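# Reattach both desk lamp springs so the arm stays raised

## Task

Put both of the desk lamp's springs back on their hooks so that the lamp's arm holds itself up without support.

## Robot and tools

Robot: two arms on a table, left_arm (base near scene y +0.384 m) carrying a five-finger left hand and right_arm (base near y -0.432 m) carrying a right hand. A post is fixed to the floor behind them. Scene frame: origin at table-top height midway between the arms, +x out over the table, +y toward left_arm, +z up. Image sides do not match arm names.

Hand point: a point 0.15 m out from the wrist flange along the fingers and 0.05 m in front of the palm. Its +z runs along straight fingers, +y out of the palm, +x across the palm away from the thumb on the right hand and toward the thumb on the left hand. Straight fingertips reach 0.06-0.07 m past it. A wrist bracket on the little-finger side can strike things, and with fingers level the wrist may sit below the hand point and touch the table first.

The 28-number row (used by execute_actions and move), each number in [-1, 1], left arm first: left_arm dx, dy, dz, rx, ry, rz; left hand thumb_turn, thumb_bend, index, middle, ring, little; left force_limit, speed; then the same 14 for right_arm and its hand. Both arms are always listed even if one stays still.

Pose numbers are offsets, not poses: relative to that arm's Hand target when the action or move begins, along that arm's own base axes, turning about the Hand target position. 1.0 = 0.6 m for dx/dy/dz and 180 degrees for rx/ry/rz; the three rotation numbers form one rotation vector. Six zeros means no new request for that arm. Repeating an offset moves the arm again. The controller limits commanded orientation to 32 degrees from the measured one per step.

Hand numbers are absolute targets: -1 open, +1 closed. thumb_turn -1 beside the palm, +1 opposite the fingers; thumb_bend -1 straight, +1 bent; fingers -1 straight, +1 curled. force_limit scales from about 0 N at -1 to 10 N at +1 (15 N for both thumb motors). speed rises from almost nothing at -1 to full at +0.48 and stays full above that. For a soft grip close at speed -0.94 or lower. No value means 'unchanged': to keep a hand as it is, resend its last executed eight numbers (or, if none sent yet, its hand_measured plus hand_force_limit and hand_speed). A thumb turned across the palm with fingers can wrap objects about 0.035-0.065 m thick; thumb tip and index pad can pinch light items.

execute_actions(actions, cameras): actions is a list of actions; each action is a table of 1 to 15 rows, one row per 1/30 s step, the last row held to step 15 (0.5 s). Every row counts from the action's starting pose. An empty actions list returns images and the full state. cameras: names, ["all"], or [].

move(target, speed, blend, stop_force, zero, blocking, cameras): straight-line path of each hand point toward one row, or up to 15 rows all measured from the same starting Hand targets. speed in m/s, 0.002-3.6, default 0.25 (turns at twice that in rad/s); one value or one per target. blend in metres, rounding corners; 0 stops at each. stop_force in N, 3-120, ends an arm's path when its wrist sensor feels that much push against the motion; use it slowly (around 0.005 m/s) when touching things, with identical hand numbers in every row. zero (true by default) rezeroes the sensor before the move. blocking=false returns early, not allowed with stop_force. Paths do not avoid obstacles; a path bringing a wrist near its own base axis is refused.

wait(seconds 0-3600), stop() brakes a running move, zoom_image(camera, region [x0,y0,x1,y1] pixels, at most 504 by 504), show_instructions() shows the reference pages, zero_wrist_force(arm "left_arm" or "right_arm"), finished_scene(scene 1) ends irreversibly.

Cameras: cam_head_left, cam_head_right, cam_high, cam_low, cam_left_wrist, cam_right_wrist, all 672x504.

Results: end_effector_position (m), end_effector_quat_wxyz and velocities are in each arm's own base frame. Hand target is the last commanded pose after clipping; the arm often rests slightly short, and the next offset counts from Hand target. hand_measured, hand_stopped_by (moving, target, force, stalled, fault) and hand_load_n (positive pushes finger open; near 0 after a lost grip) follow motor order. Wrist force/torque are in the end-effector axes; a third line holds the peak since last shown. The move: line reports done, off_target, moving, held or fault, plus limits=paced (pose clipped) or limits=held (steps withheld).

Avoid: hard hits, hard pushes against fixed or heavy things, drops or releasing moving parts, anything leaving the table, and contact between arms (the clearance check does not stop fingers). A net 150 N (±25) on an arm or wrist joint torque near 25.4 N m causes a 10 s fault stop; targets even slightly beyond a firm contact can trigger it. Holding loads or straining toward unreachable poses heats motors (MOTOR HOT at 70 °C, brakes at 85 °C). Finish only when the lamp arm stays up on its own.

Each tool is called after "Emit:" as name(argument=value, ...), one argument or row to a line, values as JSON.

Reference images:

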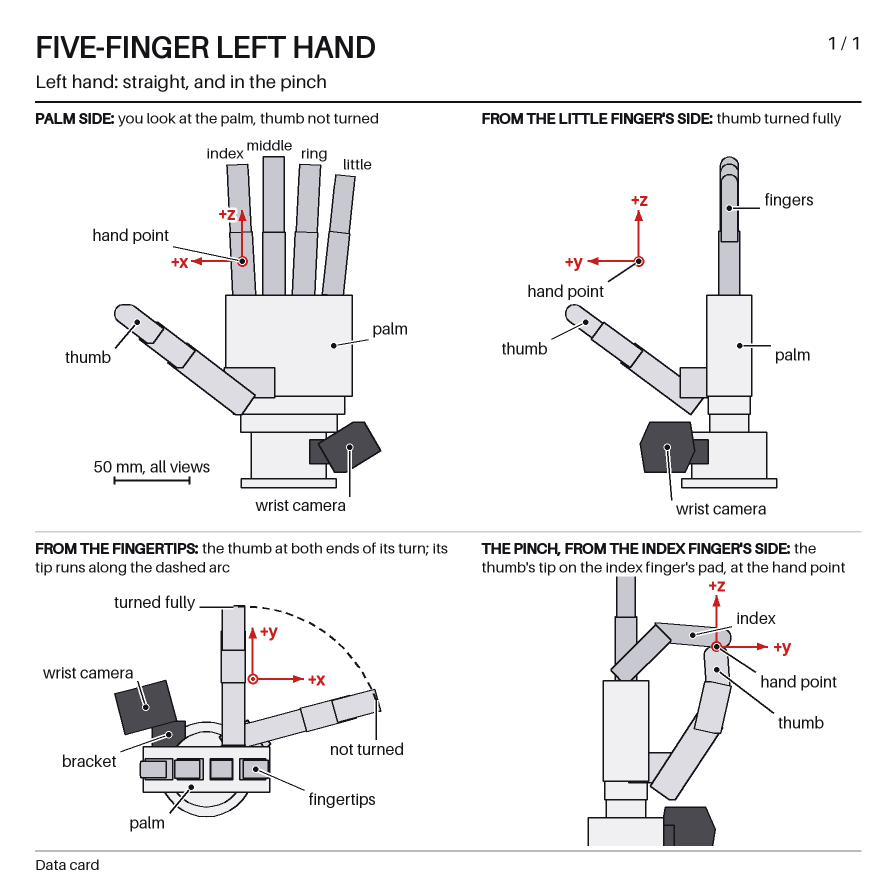

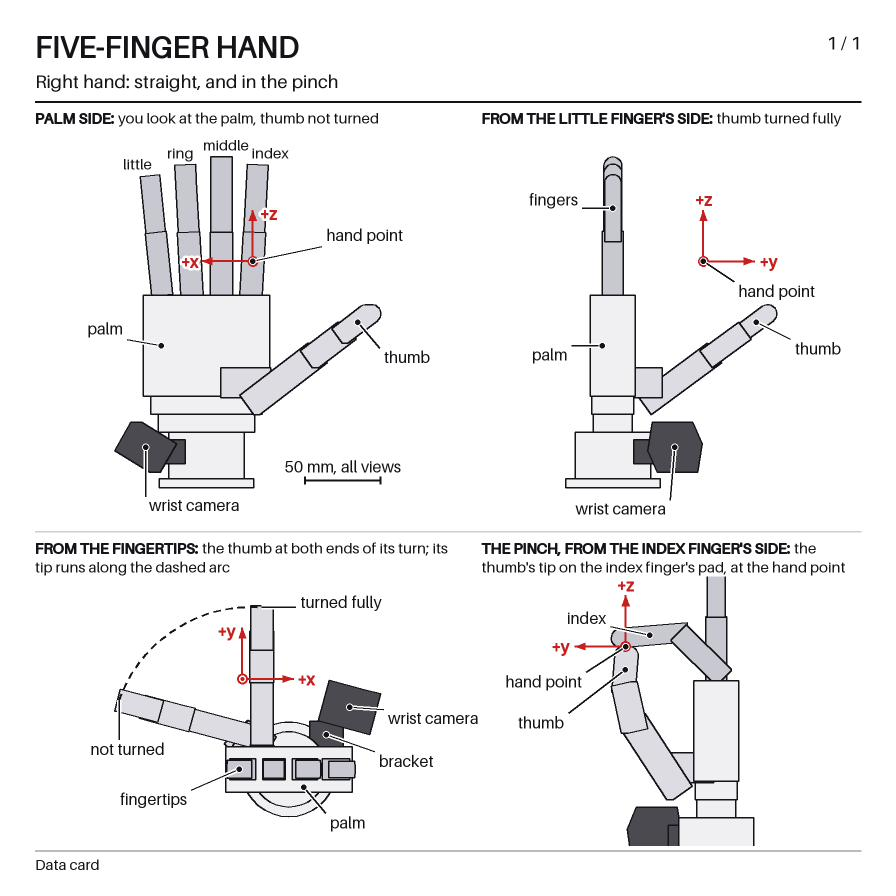

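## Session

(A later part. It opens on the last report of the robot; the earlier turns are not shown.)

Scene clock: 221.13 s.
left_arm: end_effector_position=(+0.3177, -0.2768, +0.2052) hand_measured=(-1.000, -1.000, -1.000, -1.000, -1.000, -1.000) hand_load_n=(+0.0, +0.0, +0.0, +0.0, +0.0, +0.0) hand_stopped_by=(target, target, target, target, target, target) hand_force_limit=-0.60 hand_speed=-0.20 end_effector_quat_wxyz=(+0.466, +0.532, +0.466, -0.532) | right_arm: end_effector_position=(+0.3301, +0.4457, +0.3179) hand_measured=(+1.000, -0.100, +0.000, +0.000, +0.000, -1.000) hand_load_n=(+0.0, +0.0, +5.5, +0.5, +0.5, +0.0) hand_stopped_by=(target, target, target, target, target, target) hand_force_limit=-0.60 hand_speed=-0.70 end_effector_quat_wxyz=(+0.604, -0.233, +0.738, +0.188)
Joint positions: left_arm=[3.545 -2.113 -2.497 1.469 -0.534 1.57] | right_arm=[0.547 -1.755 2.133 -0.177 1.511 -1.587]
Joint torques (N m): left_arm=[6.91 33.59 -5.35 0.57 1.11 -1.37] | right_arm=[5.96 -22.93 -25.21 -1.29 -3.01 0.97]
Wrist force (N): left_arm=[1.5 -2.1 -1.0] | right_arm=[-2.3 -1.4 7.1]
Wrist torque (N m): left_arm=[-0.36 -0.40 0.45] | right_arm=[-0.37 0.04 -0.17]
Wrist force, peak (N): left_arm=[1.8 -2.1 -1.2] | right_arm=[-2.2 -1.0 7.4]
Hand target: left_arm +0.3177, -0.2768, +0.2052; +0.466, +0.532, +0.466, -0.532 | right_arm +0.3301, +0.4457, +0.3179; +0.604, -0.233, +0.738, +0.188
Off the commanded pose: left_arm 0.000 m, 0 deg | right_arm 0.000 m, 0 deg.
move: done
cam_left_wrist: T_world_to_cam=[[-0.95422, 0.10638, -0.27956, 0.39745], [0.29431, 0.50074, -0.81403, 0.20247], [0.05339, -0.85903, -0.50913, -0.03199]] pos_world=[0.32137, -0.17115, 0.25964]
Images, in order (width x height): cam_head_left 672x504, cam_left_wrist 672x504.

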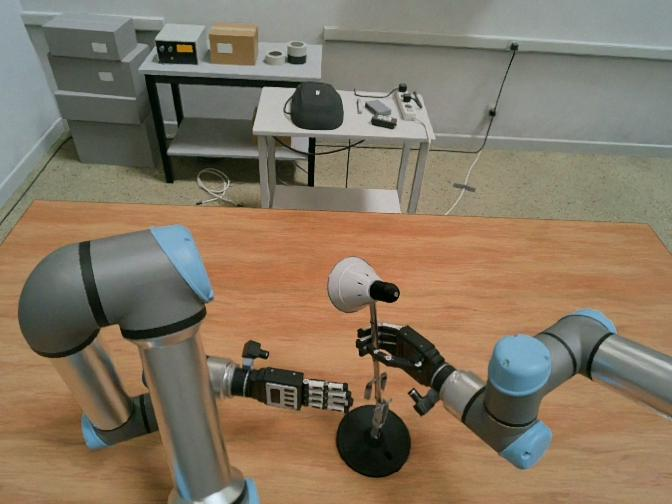

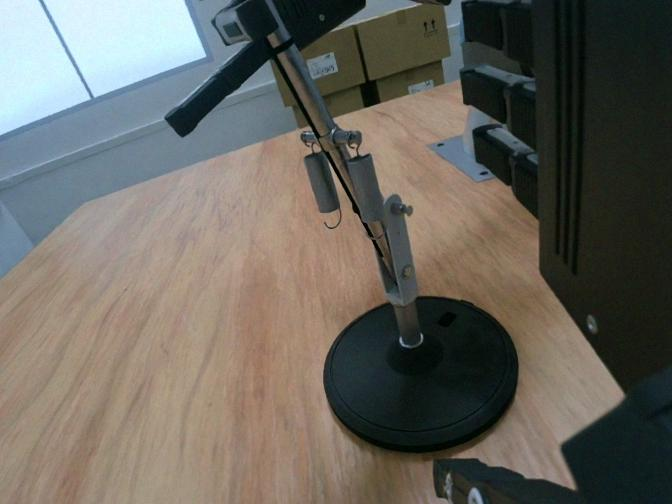

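Emit:
move(
  target=[0.0808,-0.1262,0.028,0,0,-0.25, -1,-1,-1,-1,-1,-1,-0.6,-0.2, 0,0,0,0,0,0, 1,-0.1,0,0,0,-1,-0.6,-0.7],
  speed=0.12,
)

Emit:
move(
  target=[0,0,0,0,0,0, 1,-0.5,-1,-1,-1,-1,-0.6,-0.2, 0,0,0,0,0,0, 1,-0.1,0,0,0,-1,-0.6,-0.7],
  speed=0.12,
  cameras=["cam_left_wrist", "cam_head_left", "cam_high"],
)

Scene clock: 234.50 s.
left_arm: end_effector_position=(+0.3662, -0.3525, +0.2220) hand_measured=(-1.000, -1.000, -1.000, -1.000, -1.000, -1.000) hand_load_n=(+0.0, +0.0, +0.0, +0.0, +0.0, +0.0) hand_stopped_by=(target, target, target, target, target, target) hand_force_limit=-0.60 hand_speed=-0.20 end_effector_quat_wxyz=(+0.227, +0.670, +0.228, -0.669) | right_arm: end_effector_position=(+0.3301, +0.4457, +0.3179) hand_measured=(+1.000, -0.100, +0.000, +0.000, +0.000, -1.000) hand_load_n=(+0.0, +0.0, +5.5, +1.0, +0.0, +0.0) hand_stopped_by=(target, target, target, target, target, target) hand_force_limit=-0.60 hand_speed=-0.70 end_effector_quat_wxyz=(+0.604, -0.233, +0.738, +0.188)
Joint positions: left_arm=[3.106 -2.345 -1.722 0.926 -0.88 1.57] | right_arm=[0.547 -1.755 2.133 -0.177 1.511 -1.587]
Joint torques (N m): left_arm=[-10.79 35.09 15.08 -2.54 -1.6 1.57] | right_arm=[5.55 -23.02 -25.2 -1.15 -3.02 1.18]
Wrist force (N): left_arm=[1.5 -1.8 -0.9] | right_arm=[-2.1 -1.1 7.2]
Wrist torque (N m): left_arm=[-0.30 -0.38 0.42] | right_arm=[-0.35 0.04 -0.17]
Wrist force, peak (N): left_arm=[1.7 -2.3 -1.3] | right_arm=[-2.5 -1.0 7.4]
Hand target: left_arm +0.3662, -0.3525, +0.2220; +0.227, +0.670, +0.228, -0.669 | right_arm +0.3301, +0.4457, +0.3179; +0.604, -0.233, +0.738, +0.188
Off the commanded pose: left_arm 0.000 m, 0 deg | right_arm 0.000 m, 0 deg.
move: done

Scene clock: 236.07 s.
left_arm: end_effector_position=(+0.3662, -0.3525, +0.2220) hand_measured=(+1.000, -0.500, -1.000, -1.000, -1.000, -1.000) hand_load_n=(+0.0, +0.0, +0.0, +0.0, +0.0, +0.0) hand_stopped_by=(target, target, target, target, target, target) hand_force_limit=-0.60 hand_speed=-0.20 end_effector_quat_wxyz=(+0.227, +0.670, +0.228, -0.669) | right_arm: end_effector_position=(+0.3301, +0.4457, +0.3179) hand_measured=(+1.000, -0.100, +0.000, +0.000, +0.000, -1.000) hand_load_n=(-0.5, +0.0, +5.5, +1.0, +0.0, +0.0) hand_stopped_by=(target, target, target, target, target, target) hand_force_limit=-0.60 hand_speed=-0.70 end_effector_quat_wxyz=(+0.604, -0.233, +0.738, +0.188)
Joint positions: left_arm=[3.106 -2.345 -1.721 0.925 -0.88 1.57] | right_arm=[0.547 -1.755 2.133 -0.177 1.511 -1.587]
Joint torques (N m): left_arm=[-11.3 33.36 16.11 -2.3 -1.69 1.52] | right_arm=[6.05 -22.98 -26.06 -1.18 -2.95 1.05]
Wrist force (N): left_arm=[1.5 -1.9 -0.9] | right_arm=[-2.3 -1.1 7.0]
Wrist torque (N m): left_arm=[-0.32 -0.38 0.42] | right_arm=[-0.32 0.06 -0.17]
Wrist force, peak (N): left_arm=[1.7 -2.2 -0.9] | right_arm=[-2.6 -1.1 7.3]
Hand target: left_arm +0.3662, -0.3525, +0.2220; +0.227, +0.670, +0.228, -0.669 | right_arm +0.3301, +0.4457, +0.3179; +0.604, -0.233, +0.738, +0.188
Off the commanded pose: left_arm 0.000 m, 0 deg | right_arm 0.000 m, 0 deg.
move: done
cam_left_wrist: T_world_to_cam=[[-0.59996, 0.74962, -0.27949, 0.55341], [0.56205, 0.14633, -0.81405, 0.01679], [-0.56933, -0.64549, -0.50912, 0.21234]] pos_world=[0.44348, -0.28024, 0.27644]
Images, in order (width x height): cam_head_left 672x504, cam_high 672x504, cam_left_wrist 672x504.

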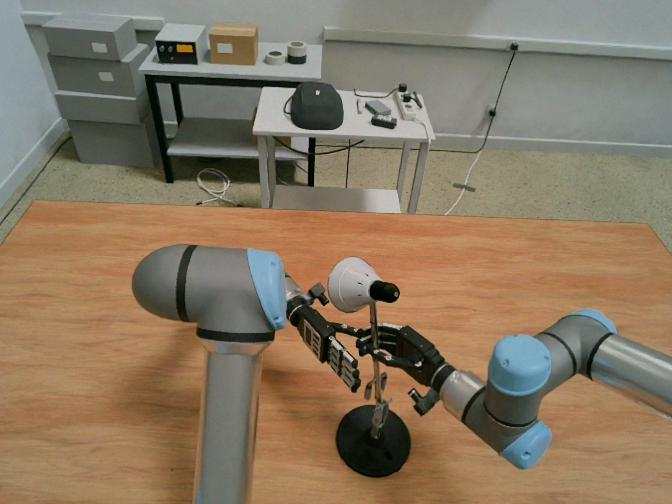

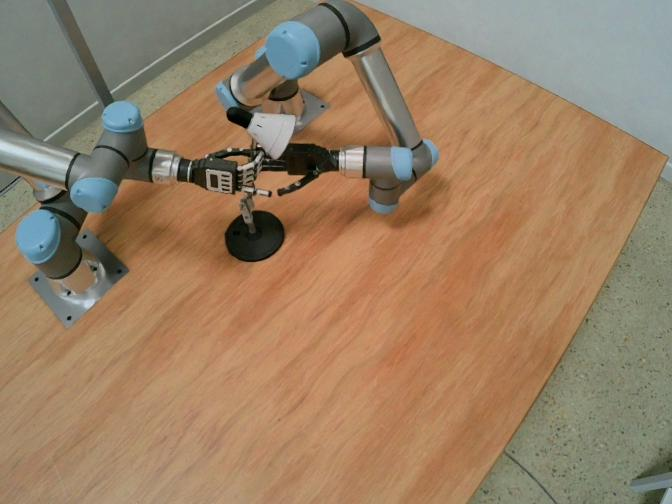

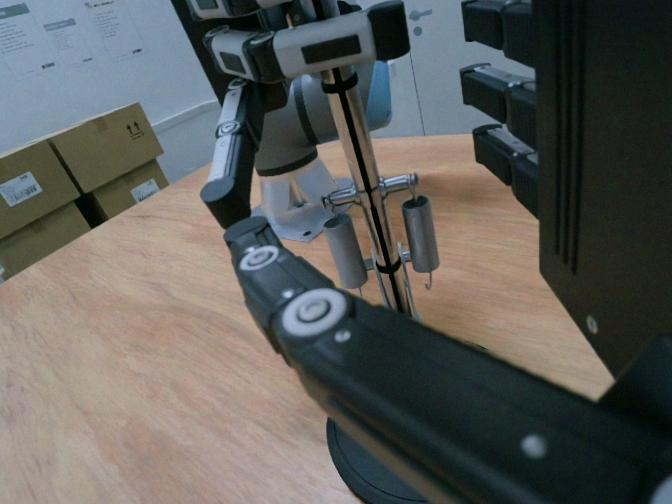

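Emit:
execute_actions(
  actions=[],
  cameras=["cam_head_left","cam_head_right","cam_left_wrist","cam_right_wrist"],
)

Scene clock: 237.33 s.
left_arm: end_effector_position=(+0.3662, -0.3525, +0.2220) hand_measured=(+1.000, -0.500, -1.000, -1.000, -1.000, -1.000) hand_load_n=(+0.0, +0.5, +0.0, +0.0, +0.0, +0.0) hand_stopped_by=(target, target, target, target, target, target) hand_force_limit=-0.60 hand_speed=-0.20 end_effector_quat_wxyz=(+0.227, +0.670, +0.228, -0.669) | right_arm: end_effector_position=(+0.3301, +0.4457, +0.3179) hand_measured=(+1.000, -0.100, +0.000, +0.000, +0.000, -1.000) hand_load_n=(+0.0, +0.0, +5.5, +1.0, +0.0, +0.0) hand_stopped_by=(target, target, target, target, target, target) hand_force_limit=-0.60 hand_speed=-0.70 end_effector_quat_wxyz=(+0.604, -0.233, +0.738, +0.188)
Joint positions: left_arm=[3.106 -2.345 -1.721 0.925 -0.88 1.57] | right_arm=[0.547 -1.755 2.133 -0.177 1.511 -1.587]
Joint velocities: within noise
Joint torques (N m): left_arm=[-10.43 33.8 15.9 -2.04 -1.74 1.46] | right_arm=[5.42 -23 -25.18 -1.1 -2.93 1.14]
Wrist force (N): left_arm=[1.7 -1.8 -1.0] | right_arm=[-2.4 -1.0 7.1]
Wrist torque (N m): left_arm=[-0.30 -0.41 0.43] | right_arm=[-0.31 0.07 -0.16]
Wrist force, peak (N): left_arm=[1.8 -1.9 -1.0] | right_arm=[-2.5 -1.0 7.4]
Hand target: left_arm +0.3662, -0.3525, +0.2220; +0.227, +0.670, +0.228, -0.669 | right_arm +0.3301, +0.4457, +0.3179; +0.604, -0.233, +0.738, +0.188
Off the commanded pose: left_arm 0.000 m, 0 deg | right_arm 0.000 m, 0 deg.
camera_calibration:
cam_left_wrist: T_world_to_cam=[[-0.59996, 0.74962, -0.27949, 0.55341], [0.56205, 0.14633, -0.81405, 0.01679], [-0.56933, -0.64549, -0.50912, 0.21234]] pos_world=[0.44348, -0.28024, 0.27644]
cam_right_wrist: T_world_to_cam=[[-0.58632, 0.76484, -0.26692, -0.06264], [-0.41515, -0.00076, 0.90975, -0.15181], [0.69562, 0.64421, 0.31797, -0.50579]] pos_world=[0.25209, 0.37364, 0.28222]
Images, in order (width x height): cam_head_left 672x504, cam_head_right 672x504, cam_left_wrist 672x504, cam_right_wrist 672x504.

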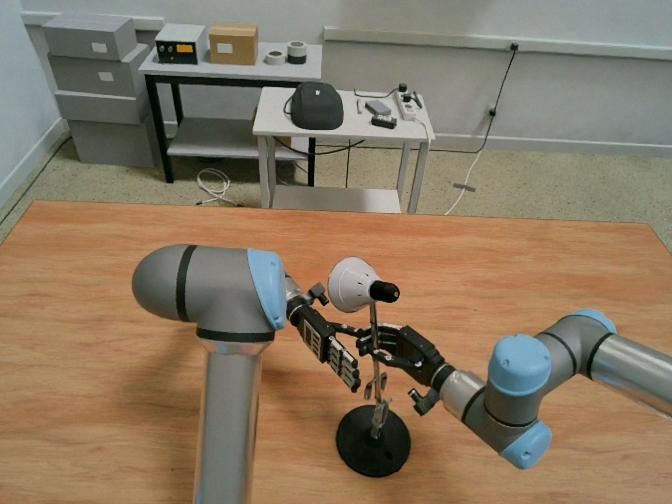

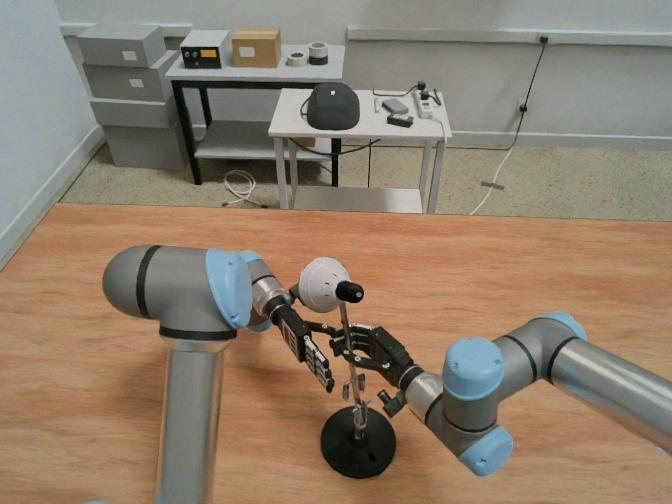

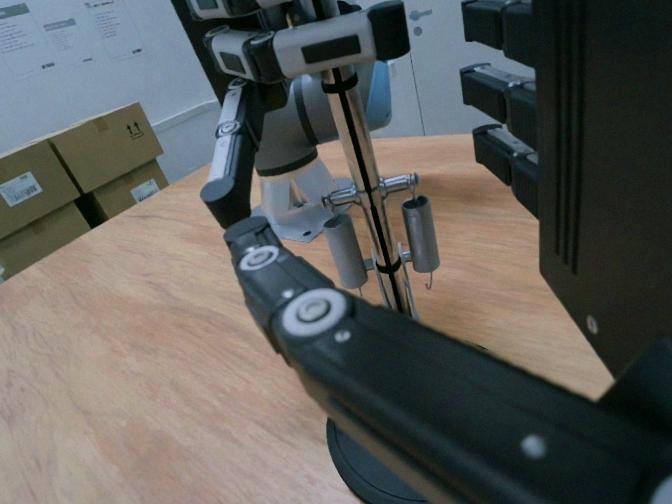

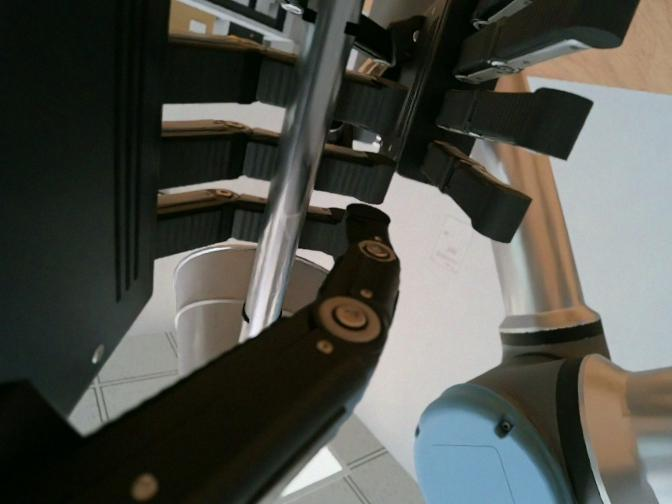

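Emit:
move(
  target=[-0.0661,-0.0508,0,0,0,0,1,-0.5,-1,-1,-1,-1,-0.6,-0.2,0,0,0,0,0,0,1,-0.1,0,0,0,-1,-0.6,-0.7],
  speed=0.04,
  stop_force=5,
  cameras=["cam_head_left","cam_head_right","cam_left_wrist"],
)

Scene clock: 240.30 s.
left_arm: end_effector_position=(+0.3265, -0.3830, +0.2220) hand_measured=(+1.000, -0.500, -1.000, -1.000, -1.000, -1.000) hand_load_n=(+0.0, +0.0, +0.0, +0.0, +0.0, +0.0) hand_stopped_by=(target, target, target, target, target, target) hand_force_limit=-0.60 hand_speed=-0.20 end_effector_quat_wxyz=(+0.227, +0.670, +0.228, -0.669) | right_arm: end_effector_position=(+0.3301, +0.4457, +0.3179) hand_measured=(+1.000, -0.100, +0.000, +0.000, +0.000, -1.000) hand_load_n=(-0.5, +0.0, +5.5, +1.0, +0.0, +0.0) hand_stopped_by=(target, target, target, target, target, target) hand_force_limit=-0.60 hand_speed=-0.70 end_effector_quat_wxyz=(+0.604, -0.233, +0.738, +0.188)
Joint positions: left_arm=[3.042 -2.304 -1.813 0.977 -0.816 1.57] | right_arm=[0.547 -1.755 2.133 -0.177 1.511 -1.587]
Joint torques (N m): left_arm=[-10.46 50.1 3.1 0.07 1.47 -0.75] | right_arm=[5.51 -23.32 -25.91 -1.22 -3.08 1.17]
Wrist force (N): left_arm=[1.3 -1.6 -0.7] | right_arm=[-2.1 -1.0 7.1]
Wrist torque (N m): left_arm=[-0.28 -0.34 0.40] | right_arm=[-0.32 0.07 -0.17]
Wrist force, peak (N): left_arm=[1.6 -2.1 -1.0] | right_arm=[-2.3 -1.1 7.4]
Hand target: left_arm +0.3265, -0.3830, +0.2220; +0.227, +0.670, +0.228, -0.669 | right_arm +0.3301, +0.4457, +0.3179; +0.604, -0.233, +0.738, +0.188
Off the commanded pose: left_arm 0.000 m, 0 deg | right_arm 0.000 m, 0 deg.
move: done
cam_left_wrist: T_world_to_cam=[[-0.59996, 0.74962, -0.27949, 0.55246], [0.56205, 0.14633, -0.81405, 0.04356], [-0.56933, -0.64549, -0.50912, 0.17005]] pos_world=[0.40378, -0.31074, 0.27644]

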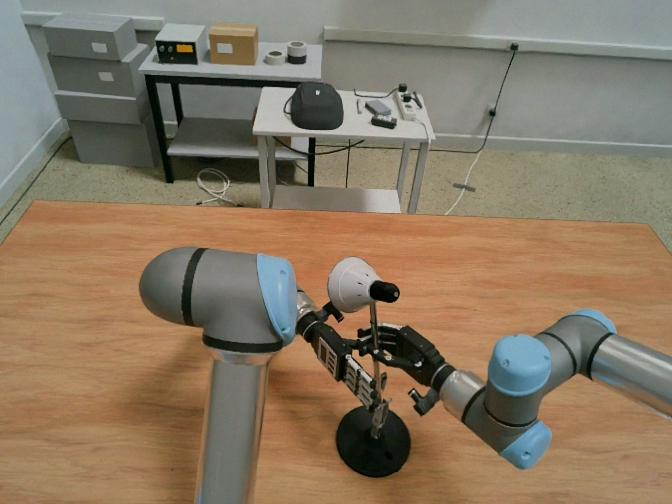

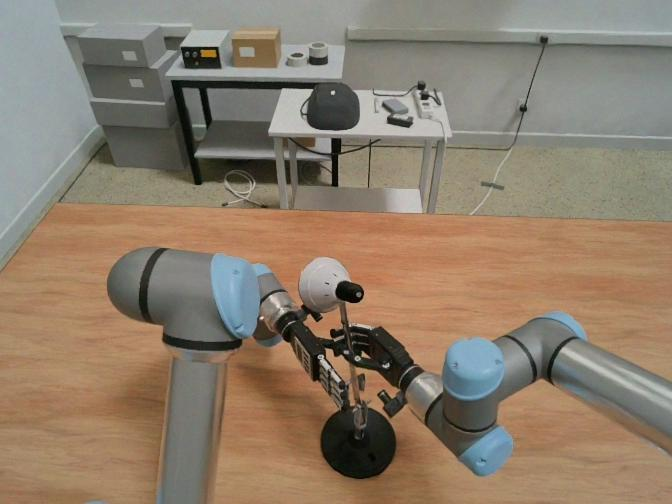

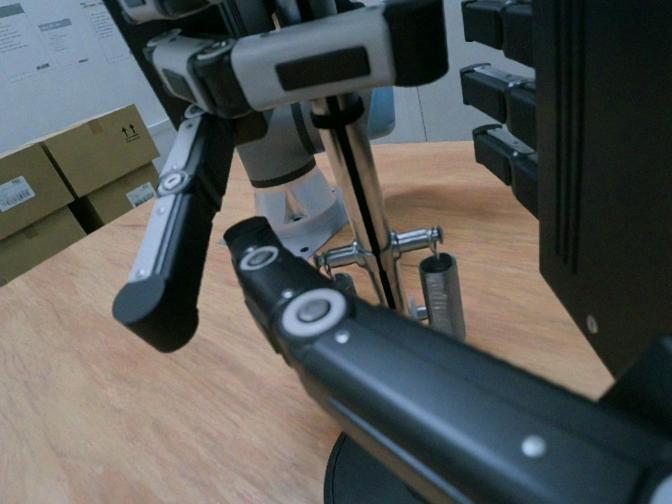

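Emit:
move(
  target=[0,0,0,0,0,0,1,-0.05,-1,-1,-1,-1,-0.6,-0.7,0,0,0,0,0,0,1,-0.1,0,0,0,-1,-0.6,-0.7],
  cameras=["cam_left_wrist"],
)

Emit:
move(
  target=[0,0,0,0,0,0,1,-0.05,-0.15,-1,-1,-1,-0.6,-0.7,0,0,0,0,0,0,1,-0.1,0,0,0,-1,-0.6,-0.7],
  cameras=["cam_left_wrist"],
)

Scene clock: 241.93 s.
left_arm: end_effector_position=(+0.3265, -0.3830, +0.2220) hand_measured=(+1.000, -0.050, -1.000, -1.000, -1.000, -1.000) hand_load_n=(+0.0, +0.0, +0.0, +0.0, +0.0, +0.0) hand_stopped_by=(target, target, target, target, target, target) hand_force_limit=-0.60 hand_speed=-0.70 end_effector_quat_wxyz=(+0.227, +0.670, +0.228, -0.669) | right_arm: end_effector_position=(+0.3301, +0.4457, +0.3179) hand_measured=(+1.000, -0.100, +0.000, +0.000, +0.000, -1.000) hand_load_n=(+0.0, +0.0, +5.5, +1.0, +0.0, +0.0) hand_stopped_by=(target, target, target, target, target, target) hand_force_limit=-0.60 hand_speed=-0.70 end_effector_quat_wxyz=(+0.604, -0.233, +0.738, +0.188)
Joint positions: left_arm=[3.042 -2.304 -1.813 0.977 -0.816 1.57] | right_arm=[0.547 -1.755 2.133 -0.177 1.511 -1.587]
Joint torques (N m): left_arm=[-10.68 49.54 3.53 -0.1 1.29 -0.84] | right_arm=[5.43 -22.72 -25.77 -1.12 -2.97 1.15]
Wrist force (N): left_arm=[1.6 -1.6 -1.1] | right_arm=[-2.3 -0.9 7.2]
Wrist torque (N m): left_arm=[-0.26 -0.40 0.42] | right_arm=[-0.31 0.07 -0.17]
Wrist force, peak (N): left_arm=[1.6 -1.9 -1.1] | right_arm=[-2.4 -1.1 7.3]
Hand target: left_arm +0.3265, -0.3830, +0.2220; +0.227, +0.670, +0.228, -0.669 | right_arm +0.3301, +0.4457, +0.3179; +0.604, -0.233, +0.738, +0.188
Off the commanded pose: left_arm 0.000 m, 0 deg | right_arm 0.000 m, 0 deg.
move: done
cam_left_wrist: T_world_to_cam=[[-0.59996, 0.74962, -0.27949, 0.55246], [0.56205, 0.14633, -0.81405, 0.04356], [-0.56933, -0.64549, -0.50912, 0.17005]] pos_world=[0.40378, -0.31074, 0.27644]

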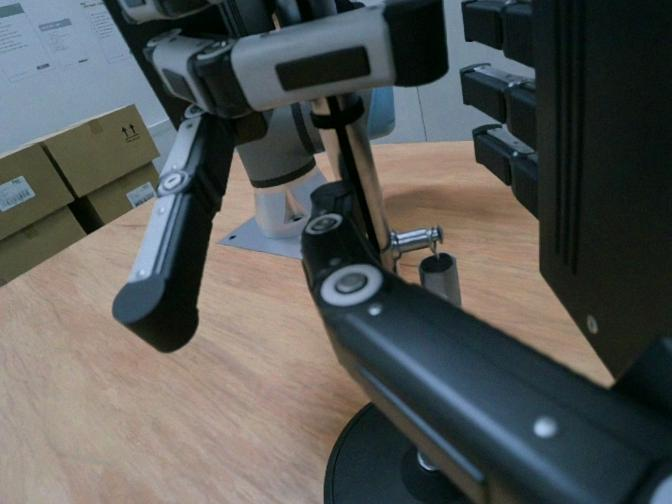

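Scene clock: 243.23 s.
left_arm: end_effector_position=(+0.3265, -0.3830, +0.2220) hand_measured=(+1.000, -0.050, -0.150, -1.000, -1.000, -1.000) hand_load_n=(+0.0, +0.0, +0.0, +0.0, +0.0, +0.0) hand_stopped_by=(target, target, target, target, target, target) hand_force_limit=-0.60 hand_speed=-0.70 end_effector_quat_wxyz=(+0.227, +0.670, +0.228, -0.669) | right_arm: end_effector_position=(+0.3301, +0.4457, +0.3179) hand_measured=(+1.000, -0.100, +0.000, +0.000, +0.000, -1.000) hand_load_n=(+0.0, +0.0, +5.5, +1.0, +0.0, +0.0) hand_stopped_by=(target, target, target, target, target, target) hand_force_limit=-0.60 hand_speed=-0.70 end_effector_quat_wxyz=(+0.604, -0.233, +0.738, +0.188)
Joint positions: left_arm=[3.042 -2.304 -1.813 0.977 -0.816 1.57] | right_arm=[0.547 -1.755 2.133 -0.177 1.511 -1.587]
Joint torques (N m): left_arm=[-10.9 50.17 4.28 -0.16 1.12 -0.75] | right_arm=[5.65 -22.31 -25.41 -1.16 -3.02 1.28]
Wrist force (N): left_arm=[1.3 -1.8 -0.9] | right_arm=[-2.3 -1.1 7.1]
Wrist torque (N m): left_arm=[-0.30 -0.35 0.40] | right_arm=[-0.33 0.07 -0.17]
Wrist force, peak (N): left_arm=[1.6 -1.9 -0.9] | right_arm=[-2.5 -1.3 7.4]
Hand target: left_arm +0.3265, -0.3830, +0.2220; +0.227, +0.670, +0.228, -0.669 | right_arm +0.3301, +0.4457, +0.3179; +0.604, -0.233, +0.738, +0.188
Off the commanded pose: left_arm 0.000 m, 0 deg | right_arm 0.000 m, 0 deg.
move: done
cam_left_wrist: T_world_to_cam=[[-0.59996, 0.74962, -0.27949, 0.55246], [0.56205, 0.14633, -0.81405, 0.04356], [-0.56933, -0.64549, -0.50912, 0.17005]] pos_world=[0.40378, -0.31074, 0.27644]

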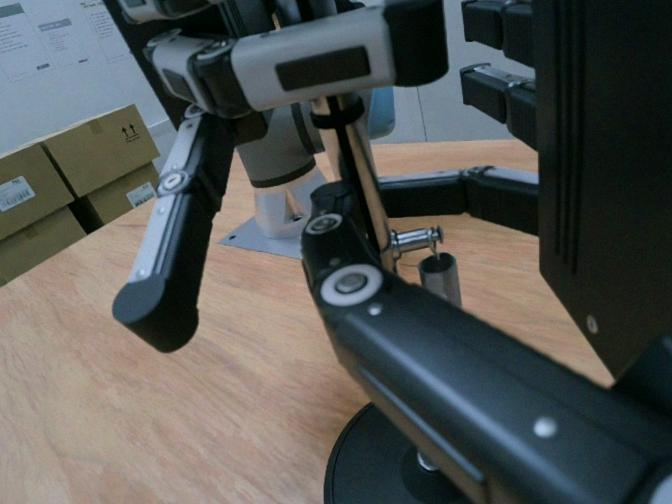

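Emit:
move(
  target=[0,0,0,0,0,0,1,0.0,-0.15,-1,-1,-1,-0.6,-0.85,0,0,0,0,0,0,1,-0.1,0,0,0,-1,-0.6,-0.7],
  cameras=["cam_left_wrist"],
)

Emit:
move(
  target=[0,0,0,0,0,0,1,0.0,0.2,-1,-1,-1,-0.2,-0.85,0,0,0,0,0,0,1,-0.1,0,0,0,-1,-0.6,-0.7],
  cameras=["cam_left_wrist"],
)

Scene clock: 244.07 s.
left_arm: end_effector_position=(+0.3265, -0.3830, +0.2220) hand_measured=(+1.000, -0.010, -0.150, -1.000, -1.000, -1.000) hand_load_n=(+1.0, +3.0, +0.0, +0.0, +0.0, +0.0) hand_stopped_by=(target, force, target, target, target, target) hand_force_limit=-0.60 hand_speed=-0.85 end_effector_quat_wxyz=(+0.227, +0.670, +0.228, -0.669) | right_arm: end_effector_position=(+0.3301, +0.4457, +0.3179) hand_measured=(+1.000, -0.100, +0.000, +0.000, +0.000, -1.000) hand_load_n=(+0.0, +0.0, +4.5, +0.0, +0.0, +0.0) hand_stopped_by=(target, target, target, target, target, target) hand_force_limit=-0.60 hand_speed=-0.70 end_effector_quat_wxyz=(+0.604, -0.233, +0.738, +0.188)
Joint positions: left_arm=[3.042 -2.304 -1.813 0.977 -0.816 1.57] | right_arm=[0.547 -1.755 2.133 -0.177 1.511 -1.587]
Joint torques (N m): left_arm=[-10.51 49.93 4.39 -0.27 1 -0.75] | right_arm=[5.27 -23.4 -25.04 -1.07 -2.98 1.15]
Wrist force (N): left_arm=[1.6 0.0 -2.6] | right_arm=[0.4 -0.1 5.1]
Wrist torque (N m): left_arm=[-0.18 -0.39 0.36] | right_arm=[-0.19 -0.06 -0.08]
Wrist force, peak (N): left_arm=[1.9 -0.1 -2.6] | right_arm=[-2.3 -1.2 7.3]
Hand target: left_arm +0.3265, -0.3830, +0.2220; +0.227, +0.670, +0.228, -0.669 | right_arm +0.3301, +0.4457, +0.3179; +0.604, -0.233, +0.738, +0.188
Off the commanded pose: left_arm 0.000 m, 0 deg | right_arm 0.000 m, 0 deg.
move: done
cam_left_wrist: T_world_to_cam=[[-0.59996, 0.74962, -0.27949, 0.55246], [0.56205, 0.14633, -0.81405, 0.04356], [-0.56933, -0.64549, -0.50912, 0.17005]] pos_world=[0.40378, -0.31074, 0.27644]

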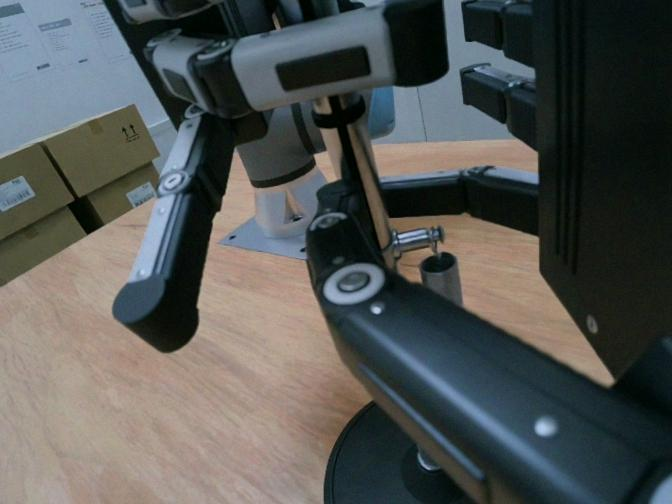

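Scene clock: 244.57 s.
left_arm: end_effector_position=(+0.3265, -0.3830, +0.2220) hand_measured=(+1.000, -0.010, -0.054, -1.000, -1.000, -1.000) hand_load_n=(+1.0, +3.0, +4.0, +0.0, +0.0, +0.0) hand_stopped_by=(target, force, force, target, target, target) hand_force_limit=-0.20 hand_speed=-0.85 end_effector_quat_wxyz=(+0.227, +0.670, +0.228, -0.669) | right_arm: end_effector_position=(+0.3301, +0.4457, +0.3179) hand_measured=(+1.000, -0.100, +0.000, +0.000, +0.000, -1.000) hand_load_n=(+0.0, +0.0, +5.0, +0.5, +0.0, +0.0) hand_stopped_by=(target, target, target, target, target, target) hand_force_limit=-0.60 hand_speed=-0.70 end_effector_quat_wxyz=(+0.604, -0.233, +0.738, +0.188)
Joint positions: left_arm=[3.042 -2.304 -1.813 0.977 -0.816 1.57] | right_arm=[0.547 -1.755 2.133 -0.177 1.511 -1.587]
Joint torques (N m): left_arm=[-10.87 49.48 4.83 -0.33 0.72 -0.74] | right_arm=[5.47 -22.86 -25.2 -1.13 -2.9 1.19]
Wrist force (N): left_arm=[1.9 -1.7 -0.7] | right_arm=[1.4 -1.3 6.3]
Wrist torque (N m): left_arm=[-0.33 -0.43 0.38] | right_arm=[-0.34 -0.12 -0.06]
Wrist force, peak (N): left_arm=[1.8 0.0 -2.8] | right_arm=[1.3 -1.1 6.6]
Hand target: left_arm +0.3265, -0.3830, +0.2220; +0.227, +0.670, +0.228, -0.669 | right_arm +0.3301, +0.4457, +0.3179; +0.604, -0.233, +0.738, +0.188
Off the commanded pose: left_arm 0.000 m, 0 deg | right_arm 0.000 m, 0 deg.
move: done
cam_left_wrist: T_world_to_cam=[[-0.59996, 0.74962, -0.27949, 0.55246], [0.56205, 0.14633, -0.81405, 0.04356], [-0.56933, -0.64549, -0.50912, 0.17005]] pos_world=[0.40378, -0.31074, 0.27644]

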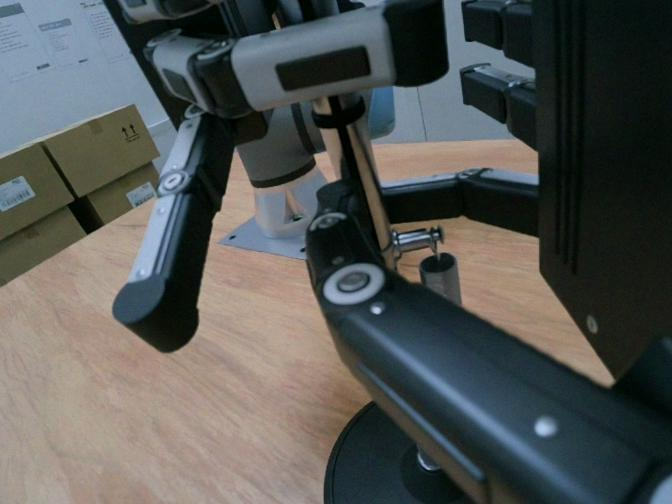

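Emit:
move(
  target=[0.00225,0.00173,0,0,0,0,1,0.0,0.2,-1,-1,-1,-0.2,-0.85,0.0041,0.00285,0,0,0,0,1,-0.1,0,0,0,-1,-0.6,-0.7],
  speed=0.01,
  cameras=[],
)

Scene clock: 247.70 s.
left_arm: end_effector_position=(+0.3278, -0.3820, +0.2220) hand_measured=(+1.000, -0.010, -0.054, -1.000, -1.000, -1.000) hand_load_n=(+3.0, +3.5, +3.5, +0.0, +0.0, +0.0) hand_stopped_by=(target, force, force, target, target, target) hand_force_limit=-0.20 hand_speed=-0.85 end_effector_quat_wxyz=(+0.227, +0.670, +0.228, -0.669) | right_arm: end_effector_position=(+0.3325, +0.4473, +0.3179) hand_measured=(+1.000, -0.100, +0.000, +0.000, +0.000, -1.000) hand_load_n=(-0.5, +0.0, +4.0, +0.0, +0.0, +0.0) hand_stopped_by=(target, target, target, target, target, target) hand_force_limit=-0.60 hand_speed=-0.70 end_effector_quat_wxyz=(+0.604, -0.233, +0.738, +0.188)
Joint positions: left_arm=[3.044 -2.306 -1.811 0.975 -0.818 1.57] | right_arm=[0.548 -1.748 2.127 -0.178 1.512 -1.587]
Joint torques (N m): left_arm=[4.91 32.54 15.74 -2.51 -2.07 -0.76] | right_arm=[8.16 -5.11 -29.62 -2.92 2.29 1.7]
Wrist force (N): left_arm=[3.9 -1.4 -2.6] | right_arm=[1.9 -1.3 4.2]
Wrist torque (N m): left_arm=[-0.26 -0.48 0.38] | right_arm=[-0.25 -0.06 -0.05]
Wrist force, peak (N): left_arm=[3.9 -1.5 -2.7] | right_arm=[1.3 -1.0 6.8]
Hand target: left_arm +0.3279, -0.3819, +0.2220; +0.227, +0.670, +0.228, -0.669 | right_arm +0.3326, +0.4474, +0.3179; +0.604, -0.233, +0.738, +0.188
Off the commanded pose: left_arm 0.000 m, 0 deg | right_arm 0.000 m, 0 deg.
move: done

Emit:
move(
  target=[0.00225,0.00173,0,0,0,0,1,0.0,0.2,-1,-1,-1,-0.2,-0.85,0.0041,0.00285,0,0,0,0,1,-0.1,0,0,0,-1,-0.6,-0.7],
  speed=0.01,
  cameras=["cam_left_wrist"],
)

Scene clock: 248.63 s.
left_arm: end_effector_position=(+0.3292, -0.3809, +0.2220) hand_measured=(+1.000, -0.010, -0.054, -1.000, -1.000, -1.000) hand_load_n=(+3.0, +4.5, +3.0, +0.0, +0.0, +0.0) hand_stopped_by=(target, force, force, target, target, target) hand_force_limit=-0.20 hand_speed=-0.85 end_effector_quat_wxyz=(+0.227, +0.670, +0.228, -0.669) | right_arm: end_effector_position=(+0.3349, +0.4490, +0.3179) hand_measured=(+1.000, -0.100, +0.000, +0.000, +0.000, -1.000) hand_load_n=(-0.5, +0.0, +3.0, +0.0, +0.0, +0.0) hand_stopped_by=(target, target, target, target, target, target) hand_force_limit=-0.60 hand_speed=-0.70 end_effector_quat_wxyz=(+0.604, -0.233, +0.738, +0.188)
Joint positions: left_arm=[3.046 -2.307 -1.808 0.974 -0.821 1.57] | right_arm=[0.549 -1.74 2.121 -0.18 1.512 -1.587]
Joint torques (N m): left_arm=[6.67 33.22 17.65 -2.61 -1.99 -0.44] | right_arm=[8.59 -4.6 -30.11 -2.8 2.51 1.65]
Wrist force (N): left_arm=[4.4 -0.2 -3.8] | right_arm=[1.3 -0.5 3.6]
Wrist torque (N m): left_arm=[-0.14 -0.52 0.37] | right_arm=[-0.15 0.00 -0.06]
Wrist force, peak (N): left_arm=[4.4 -0.2 -3.8] | right_arm=[2.1 -1.1 4.4]
Hand target: left_arm +0.3292, -0.3809, +0.2220; +0.227, +0.670, +0.228, -0.669 | right_arm +0.3351, +0.4491, +0.3179; +0.604, -0.233, +0.738, +0.188
Off the commanded pose: left_arm 0.000 m, 0 deg | right_arm 0.000 m, 0 deg.
move: done
cam_left_wrist: T_world_to_cam=[[-0.59996, 0.74962, -0.27949, 0.55251], [0.56205, 0.14633, -0.81405, 0.04181], [-0.56933, -0.64549, -0.50912, 0.17282]] pos_world=[0.40638, -0.30874, 0.27644]

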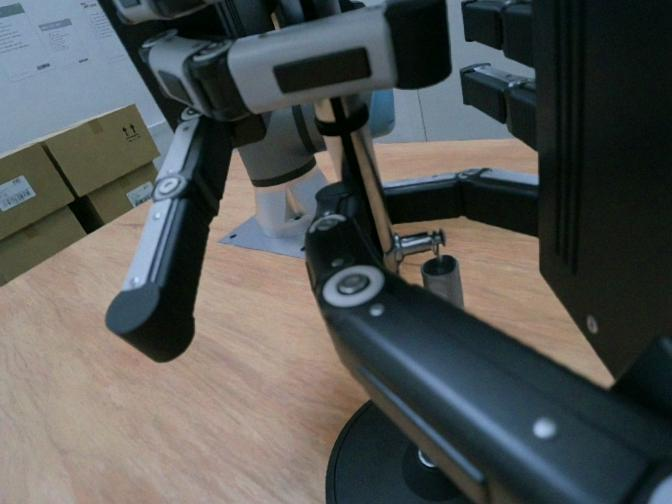

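Emit:
move(
  target=[0,0,0,0,0,0,1,0.0,0.2,-1,-1,-1,-0.2,-0.85,0,0,0,0,0,0,1,-0.6,0,0,0,-1,-0.6,-0.7],
  cameras=[],
)

Emit:
move(
  target=[0,0,0,0,0,0,1,0.0,0.2,-1,-1,-1,-0.2,-0.85,0.0041,0.00285,0,0,0,0,1,-0.6,0,0,0,-1,-0.6,-0.7],
  speed=0.01,
  cameras=[],
)

Scene clock: 250.50 s.
left_arm: end_effector_position=(+0.3292, -0.3809, +0.2220) hand_measured=(+1.000, -0.010, -0.054, -1.000, -1.000, -1.000) hand_load_n=(+3.5, +4.5, +3.0, +0.0, +0.0, +0.0) hand_stopped_by=(target, force, force, target, target, target) hand_force_limit=-0.20 hand_speed=-0.85 end_effector_quat_wxyz=(+0.227, +0.670, +0.228, -0.669) | right_arm: end_effector_position=(+0.3351, +0.4491, +0.3179) hand_measured=(+1.000, -0.600, +0.000, +0.000, +0.000, -1.000) hand_load_n=(+0.0, +0.0, +3.0, +0.0, +0.0, -0.5) hand_stopped_by=(target, target, target, target, target, target) hand_force_limit=-0.60 hand_speed=-0.70 end_effector_quat_wxyz=(+0.604, -0.233, +0.738, +0.188)
Joint positions: left_arm=[3.046 -2.307 -1.808 0.974 -0.821 1.57] | right_arm=[0.549 -1.739 2.121 -0.18 1.512 -1.587]
Joint torques (N m): left_arm=[5.94 32.54 15.4 -2.6 -2.15 0.13] | right_arm=[8.43 -3.36 -29.79 -2.85 2.54 1.63]
Wrist force (N): left_arm=[4.5 -0.3 -3.8] | right_arm=[1.4 -0.8 3.4]
Wrist torque (N m): left_arm=[-0.16 -0.52 0.37] | right_arm=[-0.19 0.00 -0.07]
Wrist force, peak (N): left_arm=[4.7 -0.6 -4.1] | right_arm=[1.4 -0.9 3.6]
Hand target: left_arm +0.3292, -0.3809, +0.2220; +0.227, +0.670, +0.228, -0.669 | right_arm +0.3351, +0.4491, +0.3179; +0.604, -0.233, +0.738, +0.188
Off the commanded pose: left_arm 0.000 m, 0 deg | right_arm 0.000 m, 0 deg.
move: done

Scene clock: 251.13 s.
left_arm: end_effector_position=(+0.3292, -0.3809, +0.2220) hand_measured=(+1.000, -0.010, -0.054, -1.000, -1.000, -1.000) hand_load_n=(+1.0, +3.0, +0.0, +0.0, +0.0, +0.0) hand_stopped_by=(target, force, force, target, target, target) hand_force_limit=-0.20 hand_speed=-0.85 end_effector_quat_wxyz=(+0.227, +0.670, +0.228, -0.669) | right_arm: end_effector_position=(+0.3374, +0.4508, +0.3179) hand_measured=(+1.000, -0.600, +0.000, +0.000, +0.000, -1.000) hand_load_n=(-0.5, +0.0, +3.0, +0.0, +0.0, +0.0) hand_stopped_by=(target, target, target, target, target, target) hand_force_limit=-0.60 hand_speed=-0.70 end_effector_quat_wxyz=(+0.604, -0.233, +0.738, +0.188)
Joint positions: left_arm=[3.046 -2.307 -1.808 0.974 -0.821 1.57] | right_arm=[0.549 -1.732 2.114 -0.182 1.513 -1.586]
Joint torques (N m): left_arm=[1.93 32.92 13.86 -1.76 -2.08 0.37] | right_arm=[8.39 -4.09 -28.62 -2.66 2.6 1.62]
Wrist force (N): left_arm=[1.6 -0.5 -2.5] | right_arm=[0.1 -0.5 2.7]
Wrist torque (N m): left_arm=[-0.29 -0.33 0.38] | right_arm=[-0.13 0.04 -0.10]
Wrist force, peak (N): left_arm=[3.6 1.9 -7.3] | right_arm=[0.2 0.1 4.3]
Hand target: left_arm +0.3292, -0.3809, +0.2220; +0.227, +0.670, +0.228, -0.669 | right_arm +0.3375, +0.4508, +0.3179; +0.604, -0.233, +0.738, +0.188
Off the commanded pose: left_arm 0.000 m, 0 deg | right_arm 0.000 m, 0 deg.
move: done

Emit:
wait(
  seconds=0.1,
  cameras=["cam_left_wrist","cam_head_left","cam_head_right"],
)

Emit:
zoom_image(
  camera="cam_head_left",
  region=[330, 310, 430, 420],
)

Emit:
zoom_image(
  camera="cam_left_wrist",
  region=[250, 60, 520, 330],
)

Scene clock: 251.43 s.
left_arm: end_effector_position=(+0.3292, -0.3809, +0.2220) hand_measured=(+1.000, -0.010, -0.054, -1.000, -1.000, -1.000) hand_load_n=(+1.5, +2.5, +0.0, +0.0, +0.0, +0.0) hand_stopped_by=(target, force, force, target, target, target) hand_force_limit=-0.20 hand_speed=-0.85 end_effector_quat_wxyz=(+0.227, +0.670, +0.228, -0.669) | right_arm: end_effector_position=(+0.3375, +0.4508, +0.3179) hand_measured=(+1.000, -0.600, +0.000, +0.000, +0.000, -1.000) hand_load_n=(+0.0, +0.0, +2.5, +0.0, +0.0, +0.0) hand_stopped_by=(target, target, target, target, target, target) hand_force_limit=-0.60 hand_speed=-0.70 end_effector_quat_wxyz=(+0.604, -0.233, +0.738, +0.188)
Joint positions: left_arm=[3.046 -2.307 -1.808 0.974 -0.821 1.57] | right_arm=[0.549 -1.731 2.114 -0.182 1.513 -1.586]
Joint torques (N m): left_arm=[0.3 33.63 12.84 -1.23 -2.12 0.46] | right_arm=[8.33 -4.57 -29.53 -2.73 2.61 1.56]
Wrist force (N): left_arm=[1.7 -0.3 -2.4] | right_arm=[0.6 -0.9 2.4]
Wrist torque (N m): left_arm=[-0.25 -0.32 0.36] | right_arm=[-0.17 -0.01 -0.08]
Wrist force, peak (N): left_arm=[1.8 -0.3 -2.6] | right_arm=[0.6 -0.7 2.8]
Hand target: left_arm +0.3292, -0.3809, +0.2220; +0.227, +0.670, +0.228, -0.669 | right_arm +0.3375, +0.4508, +0.3179; +0.604, -0.233, +0.738, +0.188
Off the commanded pose: left_arm 0.000 m, 0 deg | right_arm 0.000 m, 0 deg.
wait: 0.10 s; at rest from the start
cam_left_wrist: T_world_to_cam=[[-0.59996, 0.74962, -0.27949, 0.5525], [0.56205, 0.14633, -0.81405, 0.04174], [-0.56933, -0.64549, -0.50912, 0.17294]] pos_world=[0.40648, -0.30864, 0.27644]
Images, in order (width x height): cam_head_left 672x504, cam_head_right 672x504, cam_left_wrist 672x504.

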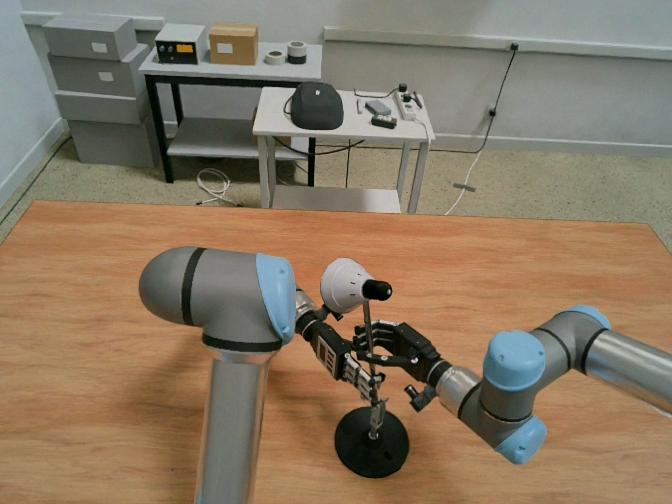

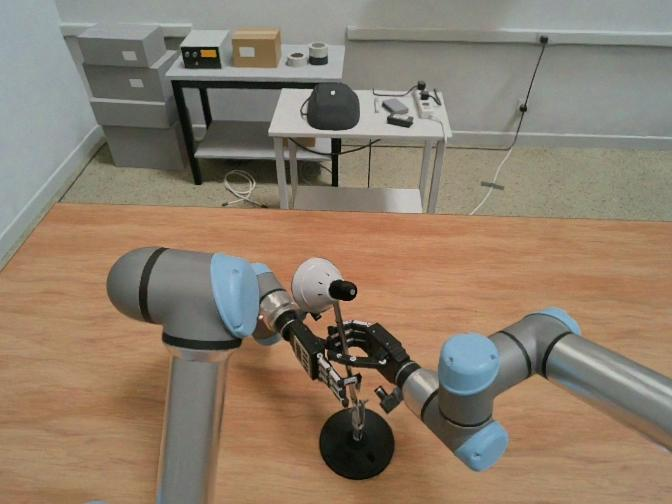

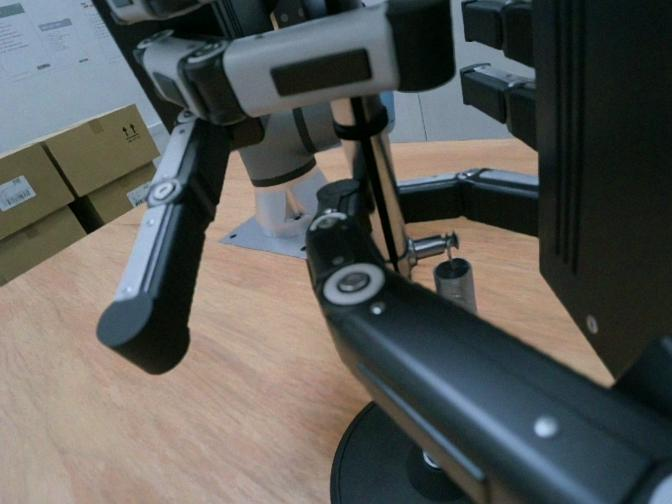

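Scaled by 4.582 from the camera's image (finer frame: 960x720).

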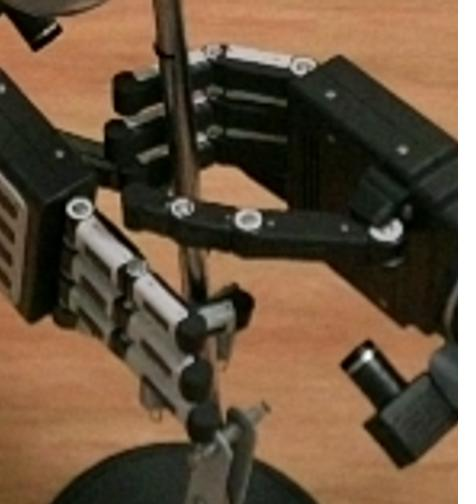

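Scaled by 1.867 from the camera's image (finer frame: 960x720).

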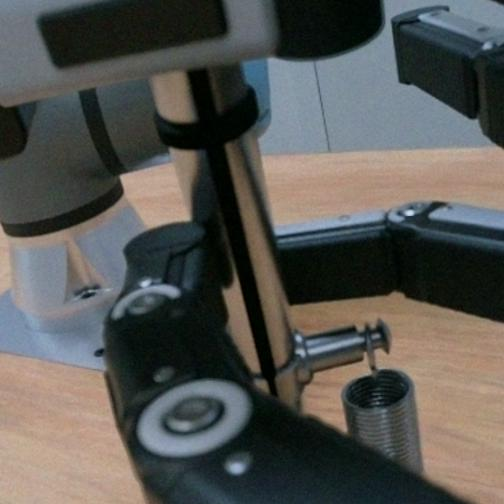

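Emit:
move(
  target=[0,0,0,0,0,0,1,-0.3,-1,-1,-1,-1,-0.6,-0.6,0,0,0,0,0,0,1,-0.6,0,0,0,-1,-0.6,-0.7],
  cameras=[],
)

Emit:
wait(
  seconds=0.5,
  cameras=["cam_left_wrist"],
)

Scene clock: 254.40 s.
left_arm: end_effector_position=(+0.3292, -0.3809, +0.2220) hand_measured=(+1.000, -0.300, -1.000, -1.000, -1.000, -1.000) hand_load_n=(+0.0, +0.0, +0.0, +0.5, +0.0, +0.0) hand_stopped_by=(target, target, target, target, target, target) hand_force_limit=-0.60 hand_speed=-0.60 end_effector_quat_wxyz=(+0.227, +0.670, +0.227, -0.669) | right_arm: end_effector_position=(+0.3375, +0.4508, +0.3179) hand_measured=(+1.000, -0.600, +0.000, +0.000, +0.000, -1.000) hand_load_n=(+0.0, +0.0, +2.5, +0.0, +0.0, +0.0) hand_stopped_by=(target, target, target, target, target, target) hand_force_limit=-0.60 hand_speed=-0.70 end_effector_quat_wxyz=(+0.604, -0.233, +0.738, +0.188)
Joint positions: left_arm=[3.046 -2.307 -1.808 0.974 -0.821 1.57] | right_arm=[0.549 -1.731 2.114 -0.182 1.513 -1.586]
Joint torques (N m): left_arm=[-10.75 34.74 4.76 0.03 0.52 1.24] | right_arm=[7.88 -3.59 -29.34 -2.79 2.3 1.6]
Wrist force (N): left_arm=[0.9 -2.1 -0.8] | right_arm=[0.9 -1.2 2.3]
Wrist torque (N m): left_arm=[-0.38 -0.26 0.39] | right_arm=[-0.18 -0.04 -0.07]
Wrist force, peak (N): left_arm=[1.9 -0.4 -2.6] | right_arm=[1.0 -1.2 2.6]
Hand target: left_arm +0.3292, -0.3809, +0.2220; +0.227, +0.670, +0.228, -0.669 | right_arm +0.3375, +0.4508, +0.3179; +0.604, -0.233, +0.738, +0.188
Off the commanded pose: left_arm 0.000 m, 0 deg | right_arm 0.000 m, 0 deg.
move: done

Scene clock: 254.90 s.
left_arm: end_effector_position=(+0.3292, -0.3809, +0.2220) hand_measured=(+1.000, -0.300, -1.000, -1.000, -1.000, -1.000) hand_load_n=(+0.5, +0.0, +0.0, +0.0, +0.0, +0.0) hand_stopped_by=(target, target, target, target, target, target) hand_force_limit=-0.60 hand_speed=-0.60 end_effector_quat_wxyz=(+0.227, +0.670, +0.228, -0.669) | right_arm: end_effector_position=(+0.3375, +0.4508, +0.3179) hand_measured=(+1.000, -0.600, +0.000, +0.000, +0.000, -1.000) hand_load_n=(-0.5, +0.0, +2.5, +0.0, +0.0, +0.0) hand_stopped_by=(target, target, target, target, target, target) hand_force_limit=-0.60 hand_speed=-0.70 end_effector_quat_wxyz=(+0.604, -0.233, +0.738, +0.188)
Joint positions: left_arm=[3.046 -2.307 -1.808 0.974 -0.821 1.57] | right_arm=[0.549 -1.731 2.114 -0.182 1.513 -1.586]
Joint torques (N m): left_arm=[-10.62 35.37 4.64 0 0.59 1.22] | right_arm=[7.95 -3.3 -29.86 -2.57 2.32 1.57]
Wrist force (N): left_arm=[0.8 -2.1 -0.7] | right_arm=[0.5 -1.4 2.3]
Wrist torque (N m): left_arm=[-0.38 -0.25 0.39] | right_arm=[-0.22 0.00 -0.10]
Wrist force, peak (N): left_arm=[1.0 -2.2 -1.0] | right_arm=[0.9 -1.1 2.5]
Hand target: left_arm +0.3292, -0.3809, +0.2220; +0.227, +0.670, +0.228, -0.669 | right_arm +0.3375, +0.4508, +0.3179; +0.604, -0.233, +0.738, +0.188
Off the commanded pose: left_arm 0.000 m, 0 deg | right_arm 0.000 m, 0 deg.
wait: 0.50 s; at rest by 0.17 s
cam_left_wrist: T_world_to_cam=[[-0.59996, 0.74962, -0.27949, 0.5525], [0.56205, 0.14633, -0.81405, 0.04174], [-0.56933, -0.64549, -0.50912, 0.17294]] pos_world=[0.40648, -0.30864, 0.27644]

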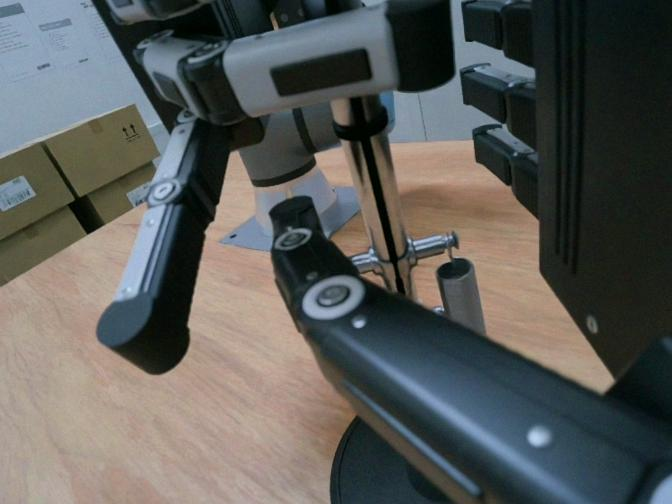

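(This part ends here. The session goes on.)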